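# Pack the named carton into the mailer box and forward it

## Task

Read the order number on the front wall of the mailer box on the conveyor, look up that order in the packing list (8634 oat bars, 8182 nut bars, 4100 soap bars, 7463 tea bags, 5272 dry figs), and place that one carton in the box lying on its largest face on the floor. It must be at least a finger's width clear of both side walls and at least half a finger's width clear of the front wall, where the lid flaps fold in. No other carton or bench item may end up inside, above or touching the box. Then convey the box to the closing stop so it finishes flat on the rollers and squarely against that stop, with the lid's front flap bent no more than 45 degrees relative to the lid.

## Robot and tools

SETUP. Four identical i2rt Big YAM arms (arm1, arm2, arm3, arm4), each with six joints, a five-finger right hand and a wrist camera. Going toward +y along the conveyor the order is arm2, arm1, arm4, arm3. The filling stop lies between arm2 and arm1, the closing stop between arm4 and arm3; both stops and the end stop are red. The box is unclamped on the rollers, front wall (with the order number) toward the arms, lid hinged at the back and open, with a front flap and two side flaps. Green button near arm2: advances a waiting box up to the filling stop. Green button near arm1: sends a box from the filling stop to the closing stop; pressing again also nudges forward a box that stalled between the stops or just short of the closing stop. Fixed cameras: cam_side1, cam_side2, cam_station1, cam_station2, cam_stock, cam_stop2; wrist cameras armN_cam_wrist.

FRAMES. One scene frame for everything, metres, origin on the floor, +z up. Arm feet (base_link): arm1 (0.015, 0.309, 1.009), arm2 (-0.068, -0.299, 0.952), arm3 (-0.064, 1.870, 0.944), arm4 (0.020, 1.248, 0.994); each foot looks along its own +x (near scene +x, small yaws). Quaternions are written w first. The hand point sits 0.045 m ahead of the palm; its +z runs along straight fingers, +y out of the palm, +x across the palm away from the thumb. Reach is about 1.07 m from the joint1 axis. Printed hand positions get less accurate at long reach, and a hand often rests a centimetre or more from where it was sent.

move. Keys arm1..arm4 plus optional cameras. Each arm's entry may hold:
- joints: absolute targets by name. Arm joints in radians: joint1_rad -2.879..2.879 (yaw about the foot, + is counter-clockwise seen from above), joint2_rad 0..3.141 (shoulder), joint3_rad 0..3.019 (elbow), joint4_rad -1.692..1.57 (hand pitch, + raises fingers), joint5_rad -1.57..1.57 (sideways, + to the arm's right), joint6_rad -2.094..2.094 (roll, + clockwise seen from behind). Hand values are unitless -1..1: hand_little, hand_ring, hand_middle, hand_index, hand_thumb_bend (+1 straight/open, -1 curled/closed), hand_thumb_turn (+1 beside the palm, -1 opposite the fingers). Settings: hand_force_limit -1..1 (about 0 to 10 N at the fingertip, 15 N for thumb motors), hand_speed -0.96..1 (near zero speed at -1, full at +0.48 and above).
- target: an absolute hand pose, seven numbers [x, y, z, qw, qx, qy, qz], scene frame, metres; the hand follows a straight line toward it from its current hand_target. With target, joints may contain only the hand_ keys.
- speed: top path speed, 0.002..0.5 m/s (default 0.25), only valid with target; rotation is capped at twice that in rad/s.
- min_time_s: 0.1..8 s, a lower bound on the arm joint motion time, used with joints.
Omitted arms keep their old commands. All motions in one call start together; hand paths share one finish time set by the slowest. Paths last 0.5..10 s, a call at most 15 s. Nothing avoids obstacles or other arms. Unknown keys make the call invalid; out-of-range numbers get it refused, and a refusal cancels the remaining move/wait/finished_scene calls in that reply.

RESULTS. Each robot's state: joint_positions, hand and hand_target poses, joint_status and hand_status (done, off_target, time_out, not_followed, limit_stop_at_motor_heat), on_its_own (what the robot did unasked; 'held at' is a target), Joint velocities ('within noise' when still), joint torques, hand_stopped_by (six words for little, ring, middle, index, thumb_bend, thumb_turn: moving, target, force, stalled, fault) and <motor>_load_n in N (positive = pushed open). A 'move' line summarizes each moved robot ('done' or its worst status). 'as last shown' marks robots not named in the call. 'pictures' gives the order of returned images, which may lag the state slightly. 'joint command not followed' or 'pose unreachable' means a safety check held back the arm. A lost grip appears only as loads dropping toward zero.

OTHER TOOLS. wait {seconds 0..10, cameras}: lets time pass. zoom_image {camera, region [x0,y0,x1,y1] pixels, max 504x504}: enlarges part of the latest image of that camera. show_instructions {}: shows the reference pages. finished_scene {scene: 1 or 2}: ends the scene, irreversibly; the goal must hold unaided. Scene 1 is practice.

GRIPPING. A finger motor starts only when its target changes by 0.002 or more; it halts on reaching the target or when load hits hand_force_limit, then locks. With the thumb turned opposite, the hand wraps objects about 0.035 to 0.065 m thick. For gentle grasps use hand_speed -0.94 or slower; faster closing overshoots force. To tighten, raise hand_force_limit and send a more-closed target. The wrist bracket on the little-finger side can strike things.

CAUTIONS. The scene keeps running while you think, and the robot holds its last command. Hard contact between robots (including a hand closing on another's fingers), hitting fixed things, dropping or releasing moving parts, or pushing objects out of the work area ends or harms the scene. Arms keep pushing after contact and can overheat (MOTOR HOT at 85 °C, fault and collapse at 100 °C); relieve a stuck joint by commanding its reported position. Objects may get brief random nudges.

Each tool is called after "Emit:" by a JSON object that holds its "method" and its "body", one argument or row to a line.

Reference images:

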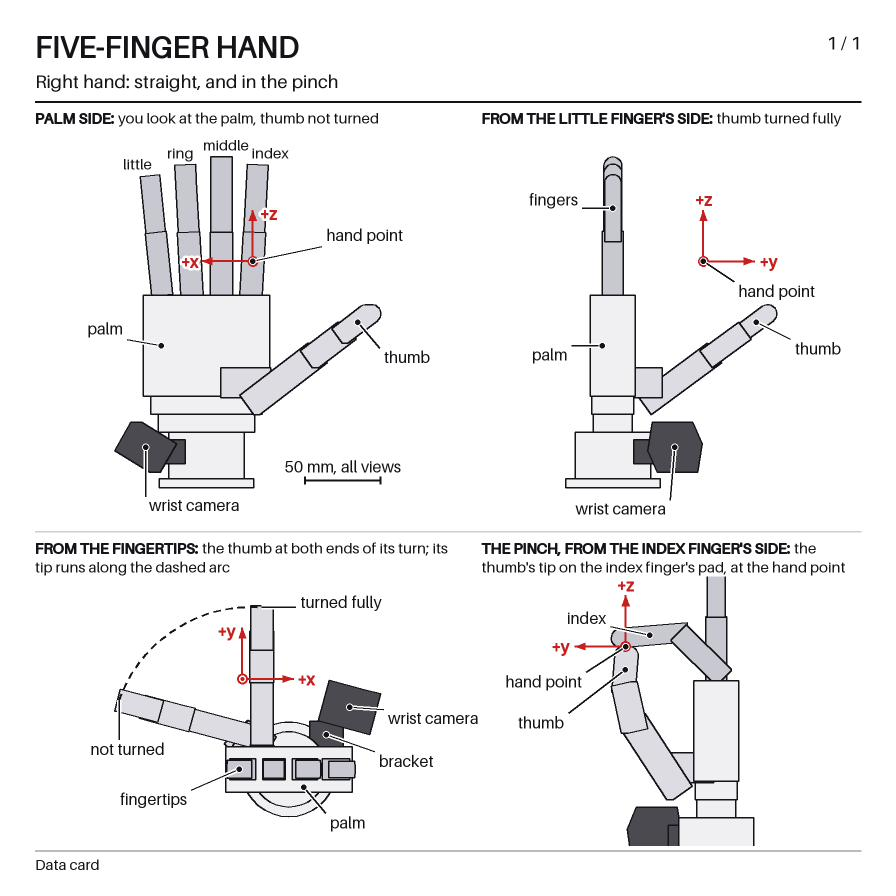

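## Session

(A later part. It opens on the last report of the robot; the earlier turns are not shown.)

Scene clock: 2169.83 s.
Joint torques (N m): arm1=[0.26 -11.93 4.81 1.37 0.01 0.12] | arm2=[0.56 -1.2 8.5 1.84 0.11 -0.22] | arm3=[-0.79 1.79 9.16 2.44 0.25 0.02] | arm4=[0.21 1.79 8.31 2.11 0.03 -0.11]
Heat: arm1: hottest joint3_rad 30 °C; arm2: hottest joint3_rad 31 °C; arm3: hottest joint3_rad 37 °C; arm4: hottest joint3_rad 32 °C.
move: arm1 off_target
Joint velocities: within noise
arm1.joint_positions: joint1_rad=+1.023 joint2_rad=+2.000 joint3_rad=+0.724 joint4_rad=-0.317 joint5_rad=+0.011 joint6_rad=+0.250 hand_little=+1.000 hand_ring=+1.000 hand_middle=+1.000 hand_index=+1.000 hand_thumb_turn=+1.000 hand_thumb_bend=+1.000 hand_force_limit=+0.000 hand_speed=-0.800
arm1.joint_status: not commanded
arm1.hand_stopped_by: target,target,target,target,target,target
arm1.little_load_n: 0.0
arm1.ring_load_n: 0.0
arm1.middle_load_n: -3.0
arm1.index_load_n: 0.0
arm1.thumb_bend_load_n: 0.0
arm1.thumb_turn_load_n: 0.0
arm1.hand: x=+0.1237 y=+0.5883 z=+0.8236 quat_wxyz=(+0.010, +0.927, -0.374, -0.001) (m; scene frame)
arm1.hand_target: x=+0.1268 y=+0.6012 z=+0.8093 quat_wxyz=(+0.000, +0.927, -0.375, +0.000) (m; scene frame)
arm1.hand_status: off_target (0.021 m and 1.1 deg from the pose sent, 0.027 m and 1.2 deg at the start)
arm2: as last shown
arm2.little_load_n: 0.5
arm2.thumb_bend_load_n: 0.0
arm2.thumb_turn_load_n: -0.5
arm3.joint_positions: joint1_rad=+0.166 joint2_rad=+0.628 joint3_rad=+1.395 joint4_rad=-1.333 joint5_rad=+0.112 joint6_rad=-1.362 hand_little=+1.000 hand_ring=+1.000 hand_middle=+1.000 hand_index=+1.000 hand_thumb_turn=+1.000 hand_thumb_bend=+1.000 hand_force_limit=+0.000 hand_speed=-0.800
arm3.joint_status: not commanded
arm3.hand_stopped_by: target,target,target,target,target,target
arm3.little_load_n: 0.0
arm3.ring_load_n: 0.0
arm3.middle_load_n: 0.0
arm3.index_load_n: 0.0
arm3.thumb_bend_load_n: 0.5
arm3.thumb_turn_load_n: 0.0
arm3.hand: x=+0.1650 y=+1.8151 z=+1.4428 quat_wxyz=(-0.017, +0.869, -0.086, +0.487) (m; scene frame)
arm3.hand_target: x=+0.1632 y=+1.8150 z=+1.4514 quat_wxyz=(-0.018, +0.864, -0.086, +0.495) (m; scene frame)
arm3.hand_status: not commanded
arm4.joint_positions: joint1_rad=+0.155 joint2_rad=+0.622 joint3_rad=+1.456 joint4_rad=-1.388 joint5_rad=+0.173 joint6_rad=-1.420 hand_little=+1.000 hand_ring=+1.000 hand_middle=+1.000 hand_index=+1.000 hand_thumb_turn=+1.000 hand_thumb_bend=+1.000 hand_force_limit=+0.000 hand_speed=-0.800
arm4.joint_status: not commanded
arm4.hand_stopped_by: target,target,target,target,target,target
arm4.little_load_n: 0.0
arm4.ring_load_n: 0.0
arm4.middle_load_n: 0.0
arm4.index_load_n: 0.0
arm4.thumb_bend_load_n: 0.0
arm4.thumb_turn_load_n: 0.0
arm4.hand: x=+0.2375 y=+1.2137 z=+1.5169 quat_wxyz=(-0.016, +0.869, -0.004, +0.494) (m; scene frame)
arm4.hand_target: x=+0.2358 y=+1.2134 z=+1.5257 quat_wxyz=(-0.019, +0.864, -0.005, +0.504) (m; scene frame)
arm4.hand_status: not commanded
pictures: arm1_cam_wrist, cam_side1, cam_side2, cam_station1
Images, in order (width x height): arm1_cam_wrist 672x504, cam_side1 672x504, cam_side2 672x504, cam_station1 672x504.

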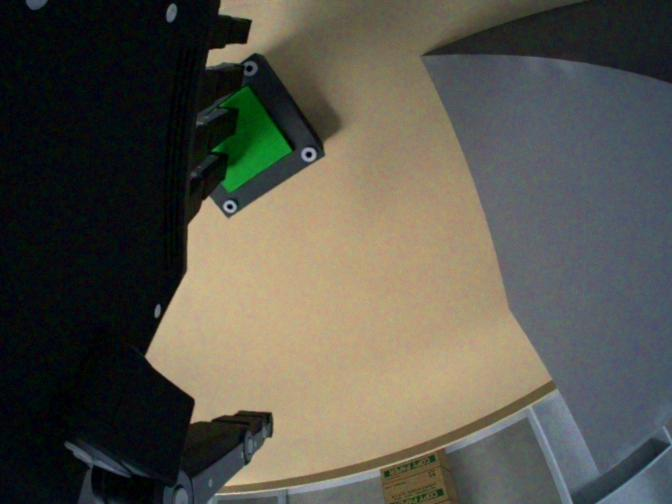

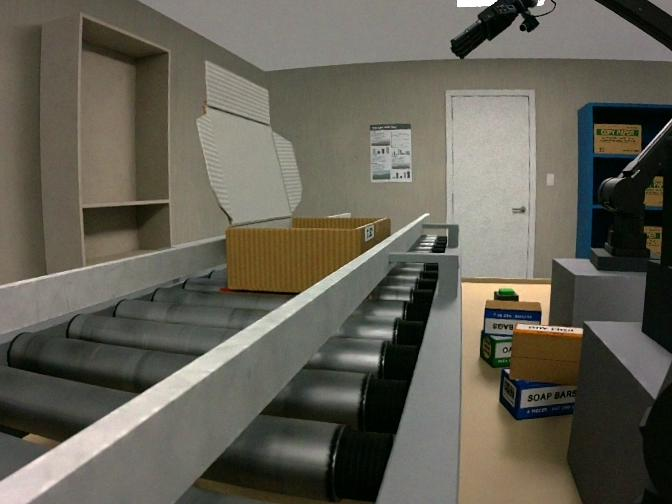

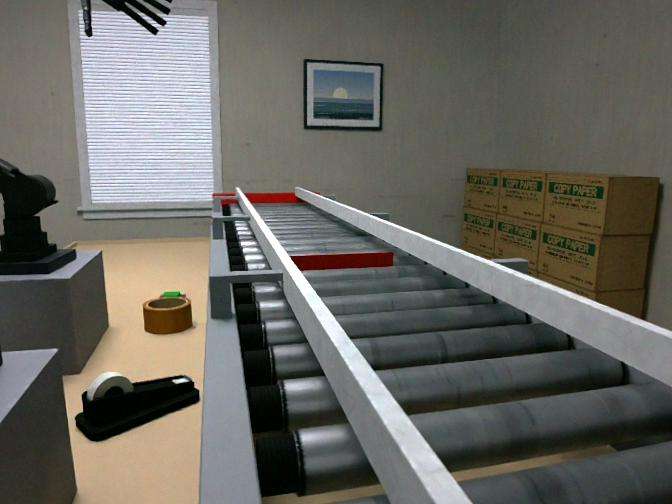

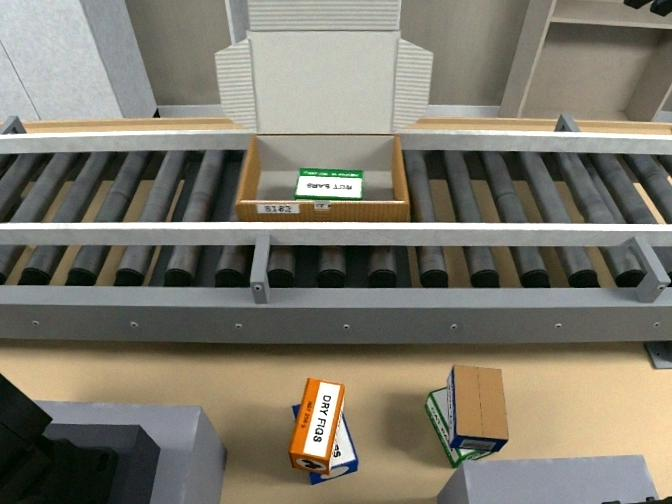

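Emit:
{"method": "move", "body": {
  "arm1": {"target": [0.127, 0.602, 0.90, 0, 0.9272, -0.3746, 0], "speed": 0.15}
}}

Emit:
{"method": "wait", "body": {
  "seconds": 5,
  "cameras": ["cam_station2", "cam_stop2", "cam_side2", "arm4_cam_wrist", "arm3_cam_wrist"]
}}

Scene clock: 2176.87 s.
Joint torques (N m): arm1=[0.5 -15.38 5.61 -0.84 0.01 0.13] | arm2=[0.56 -1.2 8.49 1.83 0.11 -0.22] | arm3=[-0.79 1.73 9.14 2.43 0.25 0.03] | arm4=[-0.26 2.02 8.31 2.22 0.07 -0.18]
Heat: arm1: hottest joint3_rad 30 °C; arm2: hottest joint3_rad 31 °C; arm3: hottest joint3_rad 37 °C; arm4: hottest joint3_rad 32 °C.
move: arm1 done
Joint velocities: within noise
arm1.joint_positions: joint1_rad=+1.025 joint2_rad=+1.784 joint3_rad=+0.724 joint4_rad=-0.525 joint5_rad=+0.011 joint6_rad=+0.252 hand_little=+1.000 hand_ring=+1.000 hand_middle=+1.000 hand_index=+1.000 hand_thumb_turn=+1.000 hand_thumb_bend=+1.000 hand_force_limit=+0.000 hand_speed=-0.800
arm1.joint_status: not commanded
arm1.hand_stopped_by: target,target,target,target,target,target
arm1.little_load_n: 0.0
arm1.ring_load_n: 0.0
arm1.middle_load_n: 0.0
arm1.index_load_n: 0.0
arm1.thumb_bend_load_n: 0.0
arm1.thumb_turn_load_n: 0.0
arm1.hand: x=+0.1263 y=+0.5928 z=+0.8953 quat_wxyz=(+0.005, +0.927, -0.375, +0.000) (m; scene frame)
arm1.hand_target: x=+0.1269 y=+0.6018 z=+0.9000 quat_wxyz=(+0.000, +0.927, -0.374, +0.000) (m; scene frame)
arm1.hand_status: done (0.010 m and 0.6 deg from the pose sent, 0.078 m and 1.1 deg at the start)
arm2, arm3, arm4: as last shown
arm2.little_load_n: 0.0
arm2.thumb_turn_load_n: 0.0
arm3.thumb_bend_load_n: 0.0
pictures: none

Scene clock: 2181.87 s.
Joint torques (N m): arm1=[0.38 -15.38 5.61 -0.83 0.01 0.13] | arm2=[0.56 -1.2 8.47 1.84 0.11 -0.22] | arm3=[-0.79 1.85 9.16 2.43 0.25 0.02] | arm4=[-0.09 1.9 8.31 2.24 0.05 -0.12]
Heat: arm1: hottest joint3_rad 30 °C; arm2: hottest joint3_rad 31 °C; arm3: hottest joint3_rad 37 °C; arm4: hottest joint3_rad 32 °C.
Joint velocities: within noise
arm1.joint_positions: joint1_rad=+1.025 joint2_rad=+1.784 joint3_rad=+0.724 joint4_rad=-0.525 joint5_rad=+0.011 joint6_rad=+0.252 hand_little=+1.000 hand_ring=+1.000 hand_middle=+1.000 hand_index=+1.000 hand_thumb_turn=+1.000 hand_thumb_bend=+1.000 hand_force_limit=+0.000 hand_speed=-0.800
arm1.joint_status: not commanded
arm1.hand_stopped_by: target,target,target,target,target,target
arm1.little_load_n: 0.0
arm1.ring_load_n: 0.0
arm1.middle_load_n: 0.0
arm1.index_load_n: 0.0
arm1.thumb_bend_load_n: 0.0
arm1.thumb_turn_load_n: 0.0
arm1.hand: x=+0.1263 y=+0.5928 z=+0.8953 quat_wxyz=(+0.005, +0.927, -0.375, +0.000) (m; scene frame)
arm1.hand_target: x=+0.1269 y=+0.6018 z=+0.9000 quat_wxyz=(+0.000, +0.927, -0.374, +0.000) (m; scene frame)
arm1.hand_status: done (0.010 m and 0.6 deg from the pose sent, 0.078 m and 1.1 deg at the start)
arm2.joint_positions: joint1_rad=+0.187 joint2_rad=+0.802 joint3_rad=+1.380 joint4_rad=-1.227 joint5_rad=+0.029 joint6_rad=+0.309 hand_little=+1.000 hand_ring=+1.000 hand_middle=+1.000 hand_index=+1.000 hand_thumb_turn=+1.000 hand_thumb_bend=+1.000 hand_force_limit=+0.200 hand_speed=-0.600
arm2.joint_status: not commanded
arm2.hand_stopped_by: target,target,target,target,target,target
arm2.little_load_n: 0.0
arm2.ring_load_n: 0.0
arm2.middle_load_n: -0.5
arm2.index_load_n: 0.0
arm2.thumb_bend_load_n: 0.0
arm2.thumb_turn_load_n: -0.5
arm2.hand: x=+0.2406 y=-0.2429 z=+1.4107 quat_wxyz=(-0.357, +0.537, -0.715, +0.270) (m; scene frame)
arm2.hand_target: x=+0.2451 y=-0.2480 z=+1.4146 quat_wxyz=(-0.362, +0.531, -0.712, +0.281) (m; scene frame)
arm2.hand_status: not commanded
arm3.joint_positions: joint1_rad=+0.166 joint2_rad=+0.628 joint3_rad=+1.395 joint4_rad=-1.333 joint5_rad=+0.112 joint6_rad=-1.362 hand_little=+1.000 hand_ring=+1.000 hand_middle=+1.000 hand_index=+1.000 hand_thumb_turn=+1.000 hand_thumb_bend=+1.000 hand_force_limit=+0.000 hand_speed=-0.800
arm3.joint_status: not commanded
arm3.hand_stopped_by: target,target,target,target,target,target
arm3.little_load_n: 0.0
arm3.ring_load_n: 0.0
arm3.middle_load_n: 0.0
arm3.index_load_n: 0.0
arm3.thumb_bend_load_n: 0.0
arm3.thumb_turn_load_n: 0.0
arm3.hand: x=+0.1650 y=+1.8151 z=+1.4428 quat_wxyz=(-0.017, +0.869, -0.086, +0.487) (m; scene frame)
arm3.hand_target: x=+0.1632 y=+1.8150 z=+1.4514 quat_wxyz=(-0.018, +0.864, -0.086, +0.495) (m; scene frame)
arm3.hand_status: not commanded
arm4.joint_positions: joint1_rad=+0.155 joint2_rad=+0.622 joint3_rad=+1.456 joint4_rad=-1.388 joint5_rad=+0.173 joint6_rad=-1.420 hand_little=+1.000 hand_ring=+1.000 hand_middle=+1.000 hand_index=+1.000 hand_thumb_turn=+1.000 hand_thumb_bend=+1.000 hand_force_limit=+0.000 hand_speed=-0.800
arm4.joint_status: not commanded
arm4.hand_stopped_by: target,target,target,target,target,target
arm4.little_load_n: 0.0
arm4.ring_load_n: 0.0
arm4.middle_load_n: 0.0
arm4.index_load_n: 0.0
arm4.thumb_bend_load_n: 0.0
arm4.thumb_turn_load_n: 0.0
arm4.hand: x=+0.2375 y=+1.2137 z=+1.5169 quat_wxyz=(-0.016, +0.869, -0.004, +0.494) (m; scene frame)
arm4.hand_target: x=+0.2358 y=+1.2134 z=+1.5257 quat_wxyz=(-0.019, +0.864, -0.005, +0.504) (m; scene frame)
arm4.hand_status: not commanded
wait: 5.00 s; at rest by 0.27 s
pictures: arm3_cam_wrist, arm4_cam_wrist, cam_side2, cam_station2, cam_stop2
Images, in order (width x height): arm3_cam_wrist 672x504, arm4_cam_wrist 672x504, cam_side2 672x504, cam_station2 672x504, cam_stop2 672x504.

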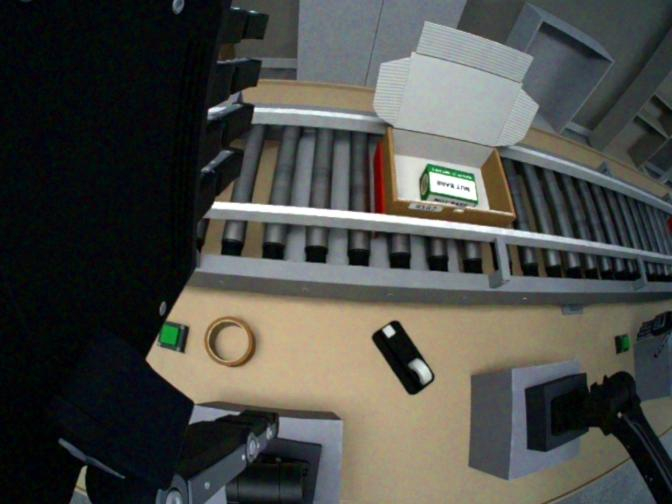

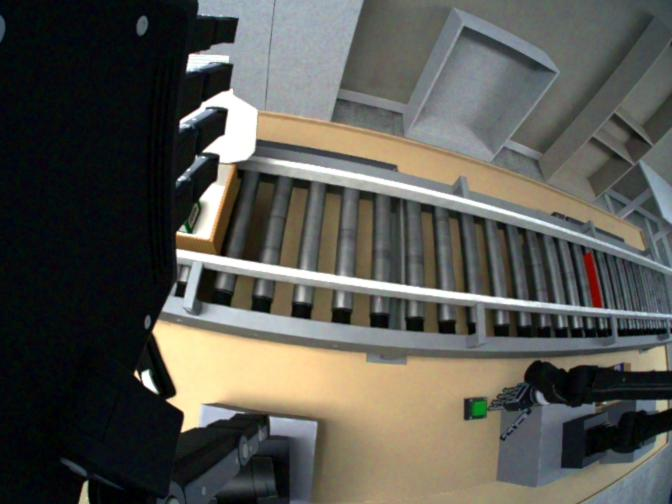

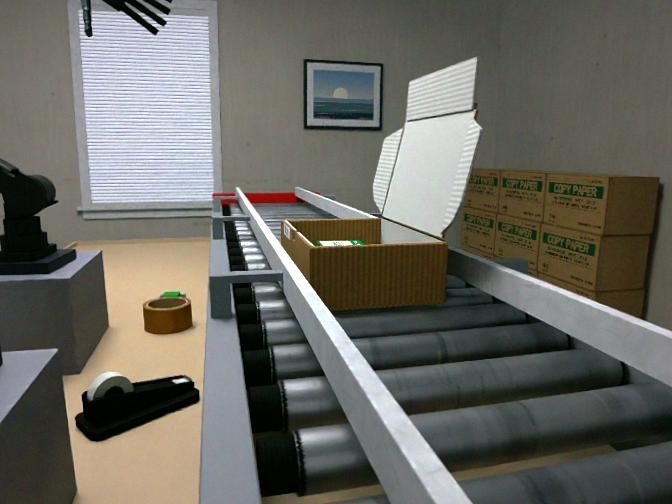

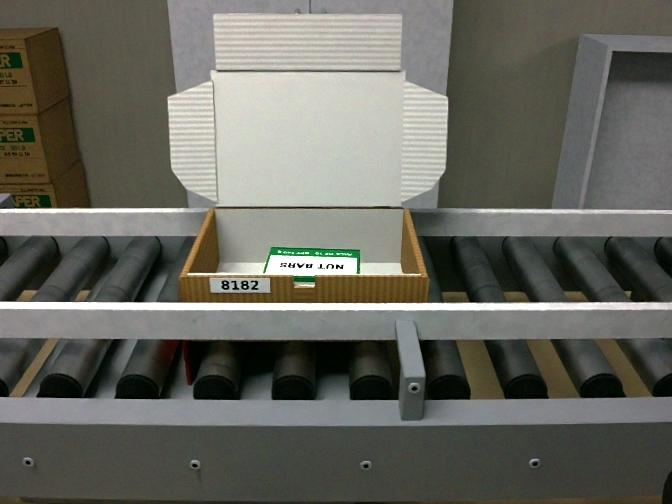

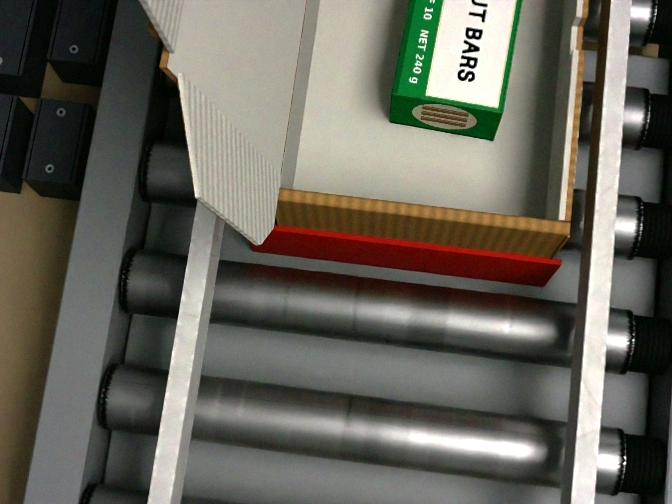

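Emit:
{"method": "zoom_image", "body": {
  "camera": "cam_stop2",
  "region": [120, 100, 620, 330]
}}

Emit:
{"method": "move", "body": {
  "arm1": {"target": [0.127, 0.602, 0.838, 0, 0.9272, -0.3746, 0], "speed": 0.1}
}}

Emit:
{"method": "move", "body": {
  "arm1": {"target": [0.127, 0.602, 0.807, 0, 0.9272, -0.3746, 0], "speed": 0.04}
}}

Emit:
{"method": "wait", "body": {
  "seconds": 1.5,
  "cameras": ["cam_stop2"]
}}

Emit:
{"method": "zoom_image", "body": {
  "camera": "cam_stop2",
  "region": [120, 100, 620, 330]
}}

Scaled by 1.008 from the camera's 672x504 image, which has a finer 960x720 frame.

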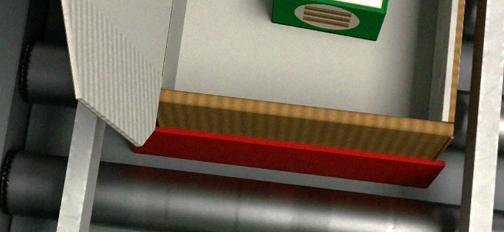

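Scene clock: 2196.00 s.
Joint torques (N m): arm1=[0.26 -14.62 4.48 0.29 0.01 0.11] | arm2=[0.56 -1.2 8.49 1.84 0.11 -0.22] | arm3=[-0.79 1.9 9.16 2.43 0.25 0.03] | arm4=[0.03 1.73 8.39 2.15 0.04 -0.16]
Heat: arm1: hottest joint3_rad 29 °C; arm2: hottest joint3_rad 31 °C; arm3: hottest joint3_rad 37 °C; arm4: hottest joint3_rad 32 °C.
move: arm1 off_target
Joint velocities: within noise
arm1.joint_positions: joint1_rad=+1.025 joint2_rad=+1.946 joint3_rad=+0.724 joint4_rad=-0.370 joint5_rad=+0.011 joint6_rad=+0.252 hand_little=+1.000 hand_ring=+1.000 hand_middle=+1.000 hand_index=+1.000 hand_thumb_turn=+1.000 hand_thumb_bend=+1.000 hand_force_limit=+0.000 hand_speed=-0.800
arm1.joint_status: not commanded
arm1.hand_stopped_by: target,target,target,target,target,target
arm1.little_load_n: 0.0
arm1.ring_load_n: 0.0
arm1.middle_load_n: 0.0
arm1.index_load_n: 0.0
arm1.thumb_bend_load_n: 0.0
arm1.thumb_turn_load_n: 0.0
arm1.hand: x=+0.1245 y=+0.5907 z=+0.8415 quat_wxyz=(+0.009, +0.927, -0.375, -0.001) (m; scene frame)
arm1.hand_target: x=+0.1269 y=+0.6017 z=+0.8383 quat_wxyz=(+0.000, +0.927, -0.374, +0.000) (m; scene frame)
arm1.hand_status: off_target (0.012 m and 1.0 deg from the pose sent, 0.058 m and 0.6 deg at the start)
arm2, arm3, arm4: as last shown
arm2.middle_load_n: 0.0
arm2.thumb_turn_load_n: 0.0
arm4.thumb_turn_load_n: -0.5
pictures: none

Scene clock: 2197.27 s.
Joint torques (N m): arm1=[0.15 -11.69 4.68 1.36 0.01 0.1] | arm2=[0.56 -1.2 8.49 1.83 0.11 -0.22] | arm3=[-0.79 1.85 9.13 2.43 0.25 0.02] | arm4=[-0.09 2.49 8.31 2.14 0.06 -0.13]
Heat: arm1: hottest joint3_rad 29 °C; arm2: hottest joint3_rad 31 °C; arm3: hottest joint3_rad 37 °C; arm4: hottest joint3_rad 32 °C.
move: arm1 off_target
Joint velocities: within noise
arm1.joint_positions: joint1_rad=+1.025 joint2_rad=+2.001 joint3_rad=+0.727 joint4_rad=-0.314 joint5_rad=+0.011 joint6_rad=+0.252 hand_little=+1.000 hand_ring=+1.000 hand_middle=+1.000 hand_index=+1.000 hand_thumb_turn=+1.000 hand_thumb_bend=+1.000 hand_force_limit=+0.000 hand_speed=-0.800
arm1.joint_status: not commanded
arm1.hand_stopped_by: target,target,target,target,target,target
arm1.little_load_n: 0.0
arm1.ring_load_n: 0.0
arm1.middle_load_n: -3.0
arm1.index_load_n: 0.0
arm1.thumb_bend_load_n: 0.0
arm1.thumb_turn_load_n: 0.5
arm1.hand: x=+0.1242 y=+0.5905 z=+0.8233 quat_wxyz=(+0.007, +0.927, -0.375, -0.001) (m; scene frame)
arm1.hand_target: x=+0.1268 y=+0.6012 z=+0.8083 quat_wxyz=(+0.000, +0.927, -0.374, +0.000) (m; scene frame)
arm1.hand_status: off_target (0.020 m and 0.8 deg from the pose sent, 0.036 m and 1.0 deg at the start)
arm2, arm3, arm4: as last shown
arm4.thumb_turn_load_n: 0.0
pictures: none

Scene clock: 2198.77 s.
Joint torques (N m): arm1=[0.21 -11.69 4.71 1.33 0.01 0.1] | arm2=[0.56 -1.2 8.49 1.83 0.11 -0.22] | arm3=[-0.79 1.79 9.13 2.41 0.25 0.02] | arm4=[-0.21 2.37 8.28 2.06 0.05 -0.16]
Heat: arm1: hottest joint3_rad 29 °C; arm2: hottest joint3_rad 31 °C; arm3: hottest joint3_rad 37 °C; arm4: hottest joint3_rad 32 °C.
Joint velocities: within noise
arm1.joint_positions: joint1_rad=+1.025 joint2_rad=+2.001 joint3_rad=+0.727 joint4_rad=-0.314 joint5_rad=+0.011 joint6_rad=+0.252 hand_little=+1.000 hand_ring=+1.000 hand_middle=+1.000 hand_index=+1.000 hand_thumb_turn=+1.000 hand_thumb_bend=+1.000 hand_force_limit=+0.000 hand_speed=-0.800
arm1.joint_status: not commanded
arm1.hand_stopped_by: target,target,target,target,target,target
arm1.little_load_n: -0.5
arm1.ring_load_n: 0.0
arm1.middle_load_n: -3.0
arm1.index_load_n: 0.0
arm1.thumb_bend_load_n: 0.0
arm1.thumb_turn_load_n: 0.0
arm1.hand: x=+0.1242 y=+0.5905 z=+0.8233 quat_wxyz=(+0.007, +0.927, -0.375, -0.001) (m; scene frame)
arm1.hand_target: x=+0.1268 y=+0.6012 z=+0.8083 quat_wxyz=(+0.000, +0.927, -0.374, +0.000) (m; scene frame)
arm1.hand_status: off_target (0.020 m and 0.8 deg from the pose sent, 0.036 m and 1.0 deg at the start)
arm2.joint_positions: joint1_rad=+0.187 joint2_rad=+0.802 joint3_rad=+1.380 joint4_rad=-1.227 joint5_rad=+0.029 joint6_rad=+0.309 hand_little=+1.000 hand_ring=+1.000 hand_middle=+1.000 hand_index=+1.000 hand_thumb_turn=+1.000 hand_thumb_bend=+1.000 hand_force_limit=+0.200 hand_speed=-0.600
arm2.joint_status: not commanded
arm2.hand_stopped_by: target,target,target,target,target,target
arm2.little_load_n: 0.0
arm2.ring_load_n: 0.0
arm2.middle_load_n: 0.0
arm2.index_load_n: 0.0
arm2.thumb_bend_load_n: 0.0
arm2.thumb_turn_load_n: -0.5
arm2.hand: x=+0.2406 y=-0.2429 z=+1.4107 quat_wxyz=(-0.357, +0.537, -0.715, +0.270) (m; scene frame)
arm2.hand_target: x=+0.2451 y=-0.2480 z=+1.4146 quat_wxyz=(-0.362, +0.531, -0.712, +0.281) (m; scene frame)
arm2.hand_status: not commanded
arm3.joint_positions: joint1_rad=+0.166 joint2_rad=+0.628 joint3_rad=+1.395 joint4_rad=-1.333 joint5_rad=+0.112 joint6_rad=-1.362 hand_little=+1.000 hand_ring=+1.000 hand_middle=+1.000 hand_index=+1.000 hand_thumb_turn=+1.000 hand_thumb_bend=+1.000 hand_force_limit=+0.000 hand_speed=-0.800
arm3.joint_status: not commanded
arm3.hand_stopped_by: target,target,target,target,target,target
arm3.little_load_n: 0.0
arm3.ring_load_n: 0.0
arm3.middle_load_n: 0.0
arm3.index_load_n: 0.0
arm3.thumb_bend_load_n: 0.0
arm3.thumb_turn_load_n: 0.0
arm3.hand: x=+0.1650 y=+1.8151 z=+1.4428 quat_wxyz=(-0.017, +0.869, -0.086, +0.487) (m; scene frame)
arm3.hand_target: x=+0.1632 y=+1.8150 z=+1.4514 quat_wxyz=(-0.018, +0.864, -0.086, +0.495) (m; scene frame)
arm3.hand_status: not commanded
arm4.joint_positions: joint1_rad=+0.155 joint2_rad=+0.622 joint3_rad=+1.456 joint4_rad=-1.388 joint5_rad=+0.173 joint6_rad=-1.420 hand_little=+1.000 hand_ring=+1.000 hand_middle=+1.000 hand_index=+1.000 hand_thumb_turn=+1.000 hand_thumb_bend=+1.000 hand_force_limit=+0.000 hand_speed=-0.800
arm4.joint_status: not commanded
arm4.hand_stopped_by: target,target,target,target,target,target
arm4.little_load_n: 0.0
arm4.ring_load_n: 0.0
arm4.middle_load_n: 0.0
arm4.index_load_n: 0.0
arm4.thumb_bend_load_n: 0.0
arm4.thumb_turn_load_n: 0.0
arm4.hand: x=+0.2375 y=+1.2137 z=+1.5169 quat_wxyz=(-0.016, +0.869, -0.004, +0.494) (m; scene frame)
arm4.hand_target: x=+0.2358 y=+1.2134 z=+1.5257 quat_wxyz=(-0.019, +0.864, -0.005, +0.504) (m; scene frame)
arm4.hand_status: not commanded
wait: 1.50 s; at rest by 0.27 s
pictures: cam_stop2
Images, in order (width x height): cam_stop2 672x504.

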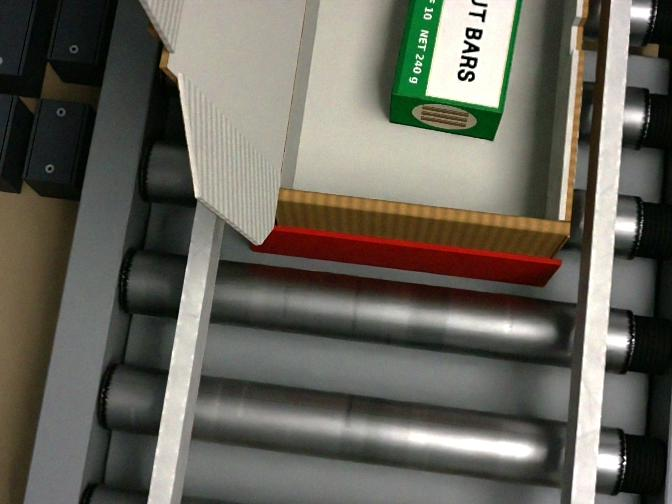

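Scaled by 1.008 from the camera's 672x504 image, which has a finer 960x720 frame.

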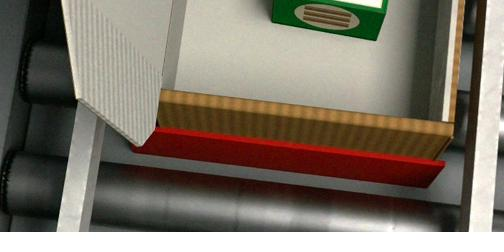

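Emit:
{"method": "move", "body": {
  "arm1": {"target": [0.127, 0.602, 0.95, 0, 0.9272, -0.3746, 0], "speed": 0.2},
  "arm2": {"target": [0.20, -0.18, 1.05, 0, 0.7071, -0.7071, 0], "speed": 0.3},
  "cameras": ["arm2_cam_wrist", "cam_station1"]
}}

Emit:
{"method": "zoom_image", "body": {
  "camera": "arm2_cam_wrist",
  "region": [220, 0, 520, 300]
}}

Scene clock: 2237.27 s.
Joint torques (N m): arm1=[0.38 -14.74 7.91 -0.85 0 0.13] | arm2=[2.55 -7.36 8.01 0.2 -0.05 -0.23] | arm3=[-0.79 1.79 9.14 2.41 0.26 0.02] | arm4=[0.21 2.02 8.31 2.15 0.08 -0.18]
Heat: arm1: hottest joint3_rad 29 °C; arm2: hottest joint3_rad 31 °C; arm3: hottest joint3_rad 37 °C; arm4: hottest joint3_rad 32 °C.
move: arm1 off_target; arm2 done
Joint velocities: within noise
arm1.joint_positions: joint1_rad=+1.026 joint2_rad=+1.654 joint3_rad=+0.727 joint4_rad=-0.680 joint5_rad=+0.011 joint6_rad=+0.254 hand_little=+1.000 hand_ring=+1.000 hand_middle=+1.000 hand_index=+1.000 hand_thumb_turn=+1.000 hand_thumb_bend=+1.000 hand_force_limit=+0.000 hand_speed=-0.800
arm1.joint_status: not commanded
arm1.hand_stopped_by: target,target,target,target,target,target
arm1.little_load_n: 0.0
arm1.ring_load_n: -0.5
arm1.middle_load_n: 0.0
arm1.index_load_n: 0.0
arm1.thumb_bend_load_n: 0.0
arm1.thumb_turn_load_n: 0.0
arm1.hand: x=+0.1208 y=+0.5829 z=+0.9401 quat_wxyz=(+0.017, +0.927, -0.375, -0.002) (m; scene frame)
arm1.hand_target: x=+0.1268 y=+0.6016 z=+0.9502 quat_wxyz=(+0.000, +0.927, -0.375, +0.000) (m; scene frame)
arm1.hand_status: off_target (0.022 m and 1.9 deg from the pose sent, 0.127 m and 0.8 deg at the start)
arm2.joint_positions: joint1_rad=+0.392 joint2_rad=+1.306 joint3_rad=+0.904 joint4_rad=-1.189 joint5_rad=-0.006 joint6_rad=+0.266 hand_little=+1.000 hand_ring=+1.000 hand_middle=+1.000 hand_index=+1.000 hand_thumb_turn=+1.000 hand_thumb_bend=+1.000 hand_force_limit=+0.200 hand_speed=-0.600
arm2.joint_status: not commanded
arm2.hand_stopped_by: target,target,target,target,target,target
arm2.little_load_n: 0.0
arm2.ring_load_n: -0.5
arm2.middle_load_n: 0.0
arm2.index_load_n: 0.0
arm2.thumb_bend_load_n: 0.0
arm2.thumb_turn_load_n: 0.0
arm2.hand: x=+0.1969 y=-0.1850 z=+1.0503 quat_wxyz=(+0.007, +0.699, -0.715, -0.003) (m; scene frame)
arm2.hand_target: x=+0.1999 y=-0.1800 z=+1.0501 quat_wxyz=(+0.000, +0.707, -0.707, +0.000) (m; scene frame)
arm2.hand_status: done (0.006 m and 1.6 deg from the pose sent, 0.368 m and 55.4 deg at the start)
arm3, arm4: as last shown
pictures: arm2_cam_wrist, cam_station1
Images, in order (width x height): arm2_cam_wrist 672x504, cam_station1 672x504.

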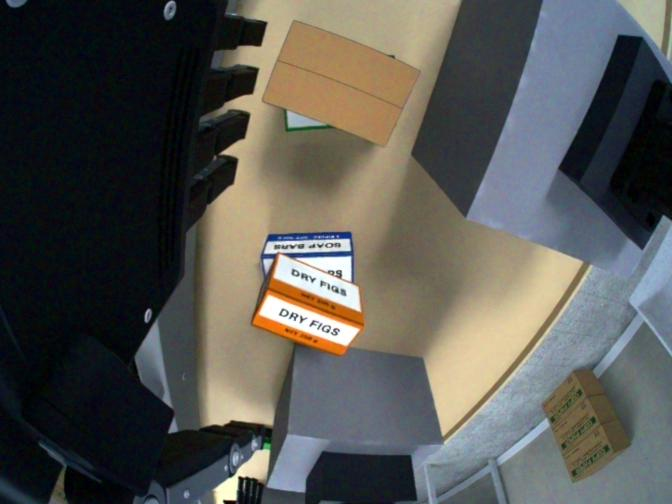

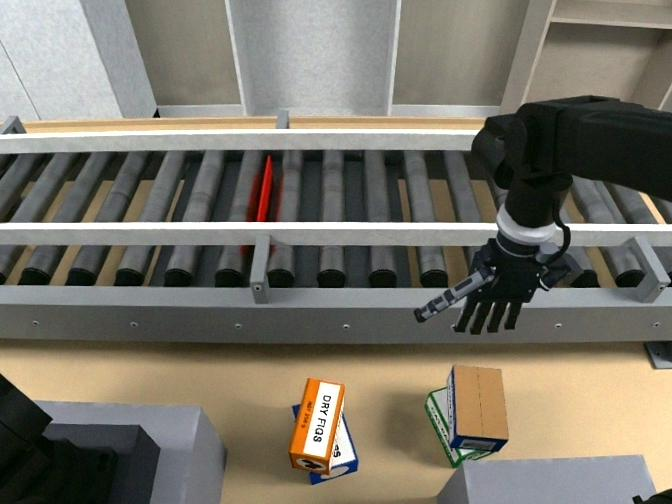

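Scaled by 1.680 from the camera's 672x504 image, which has a finer 960x720 frame.

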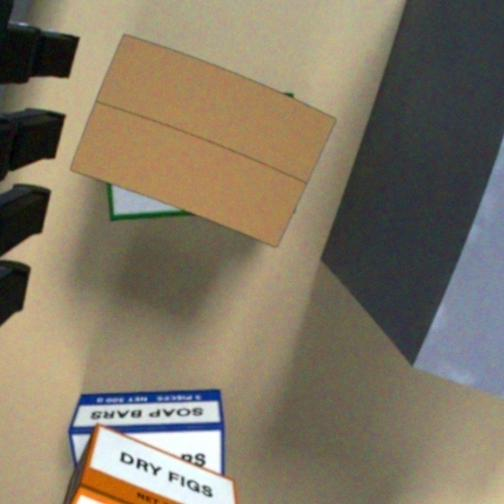

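Emit:
{"method": "finished_scene", "body": {
  "scene": 1
}}

The scene is finished: the task was done.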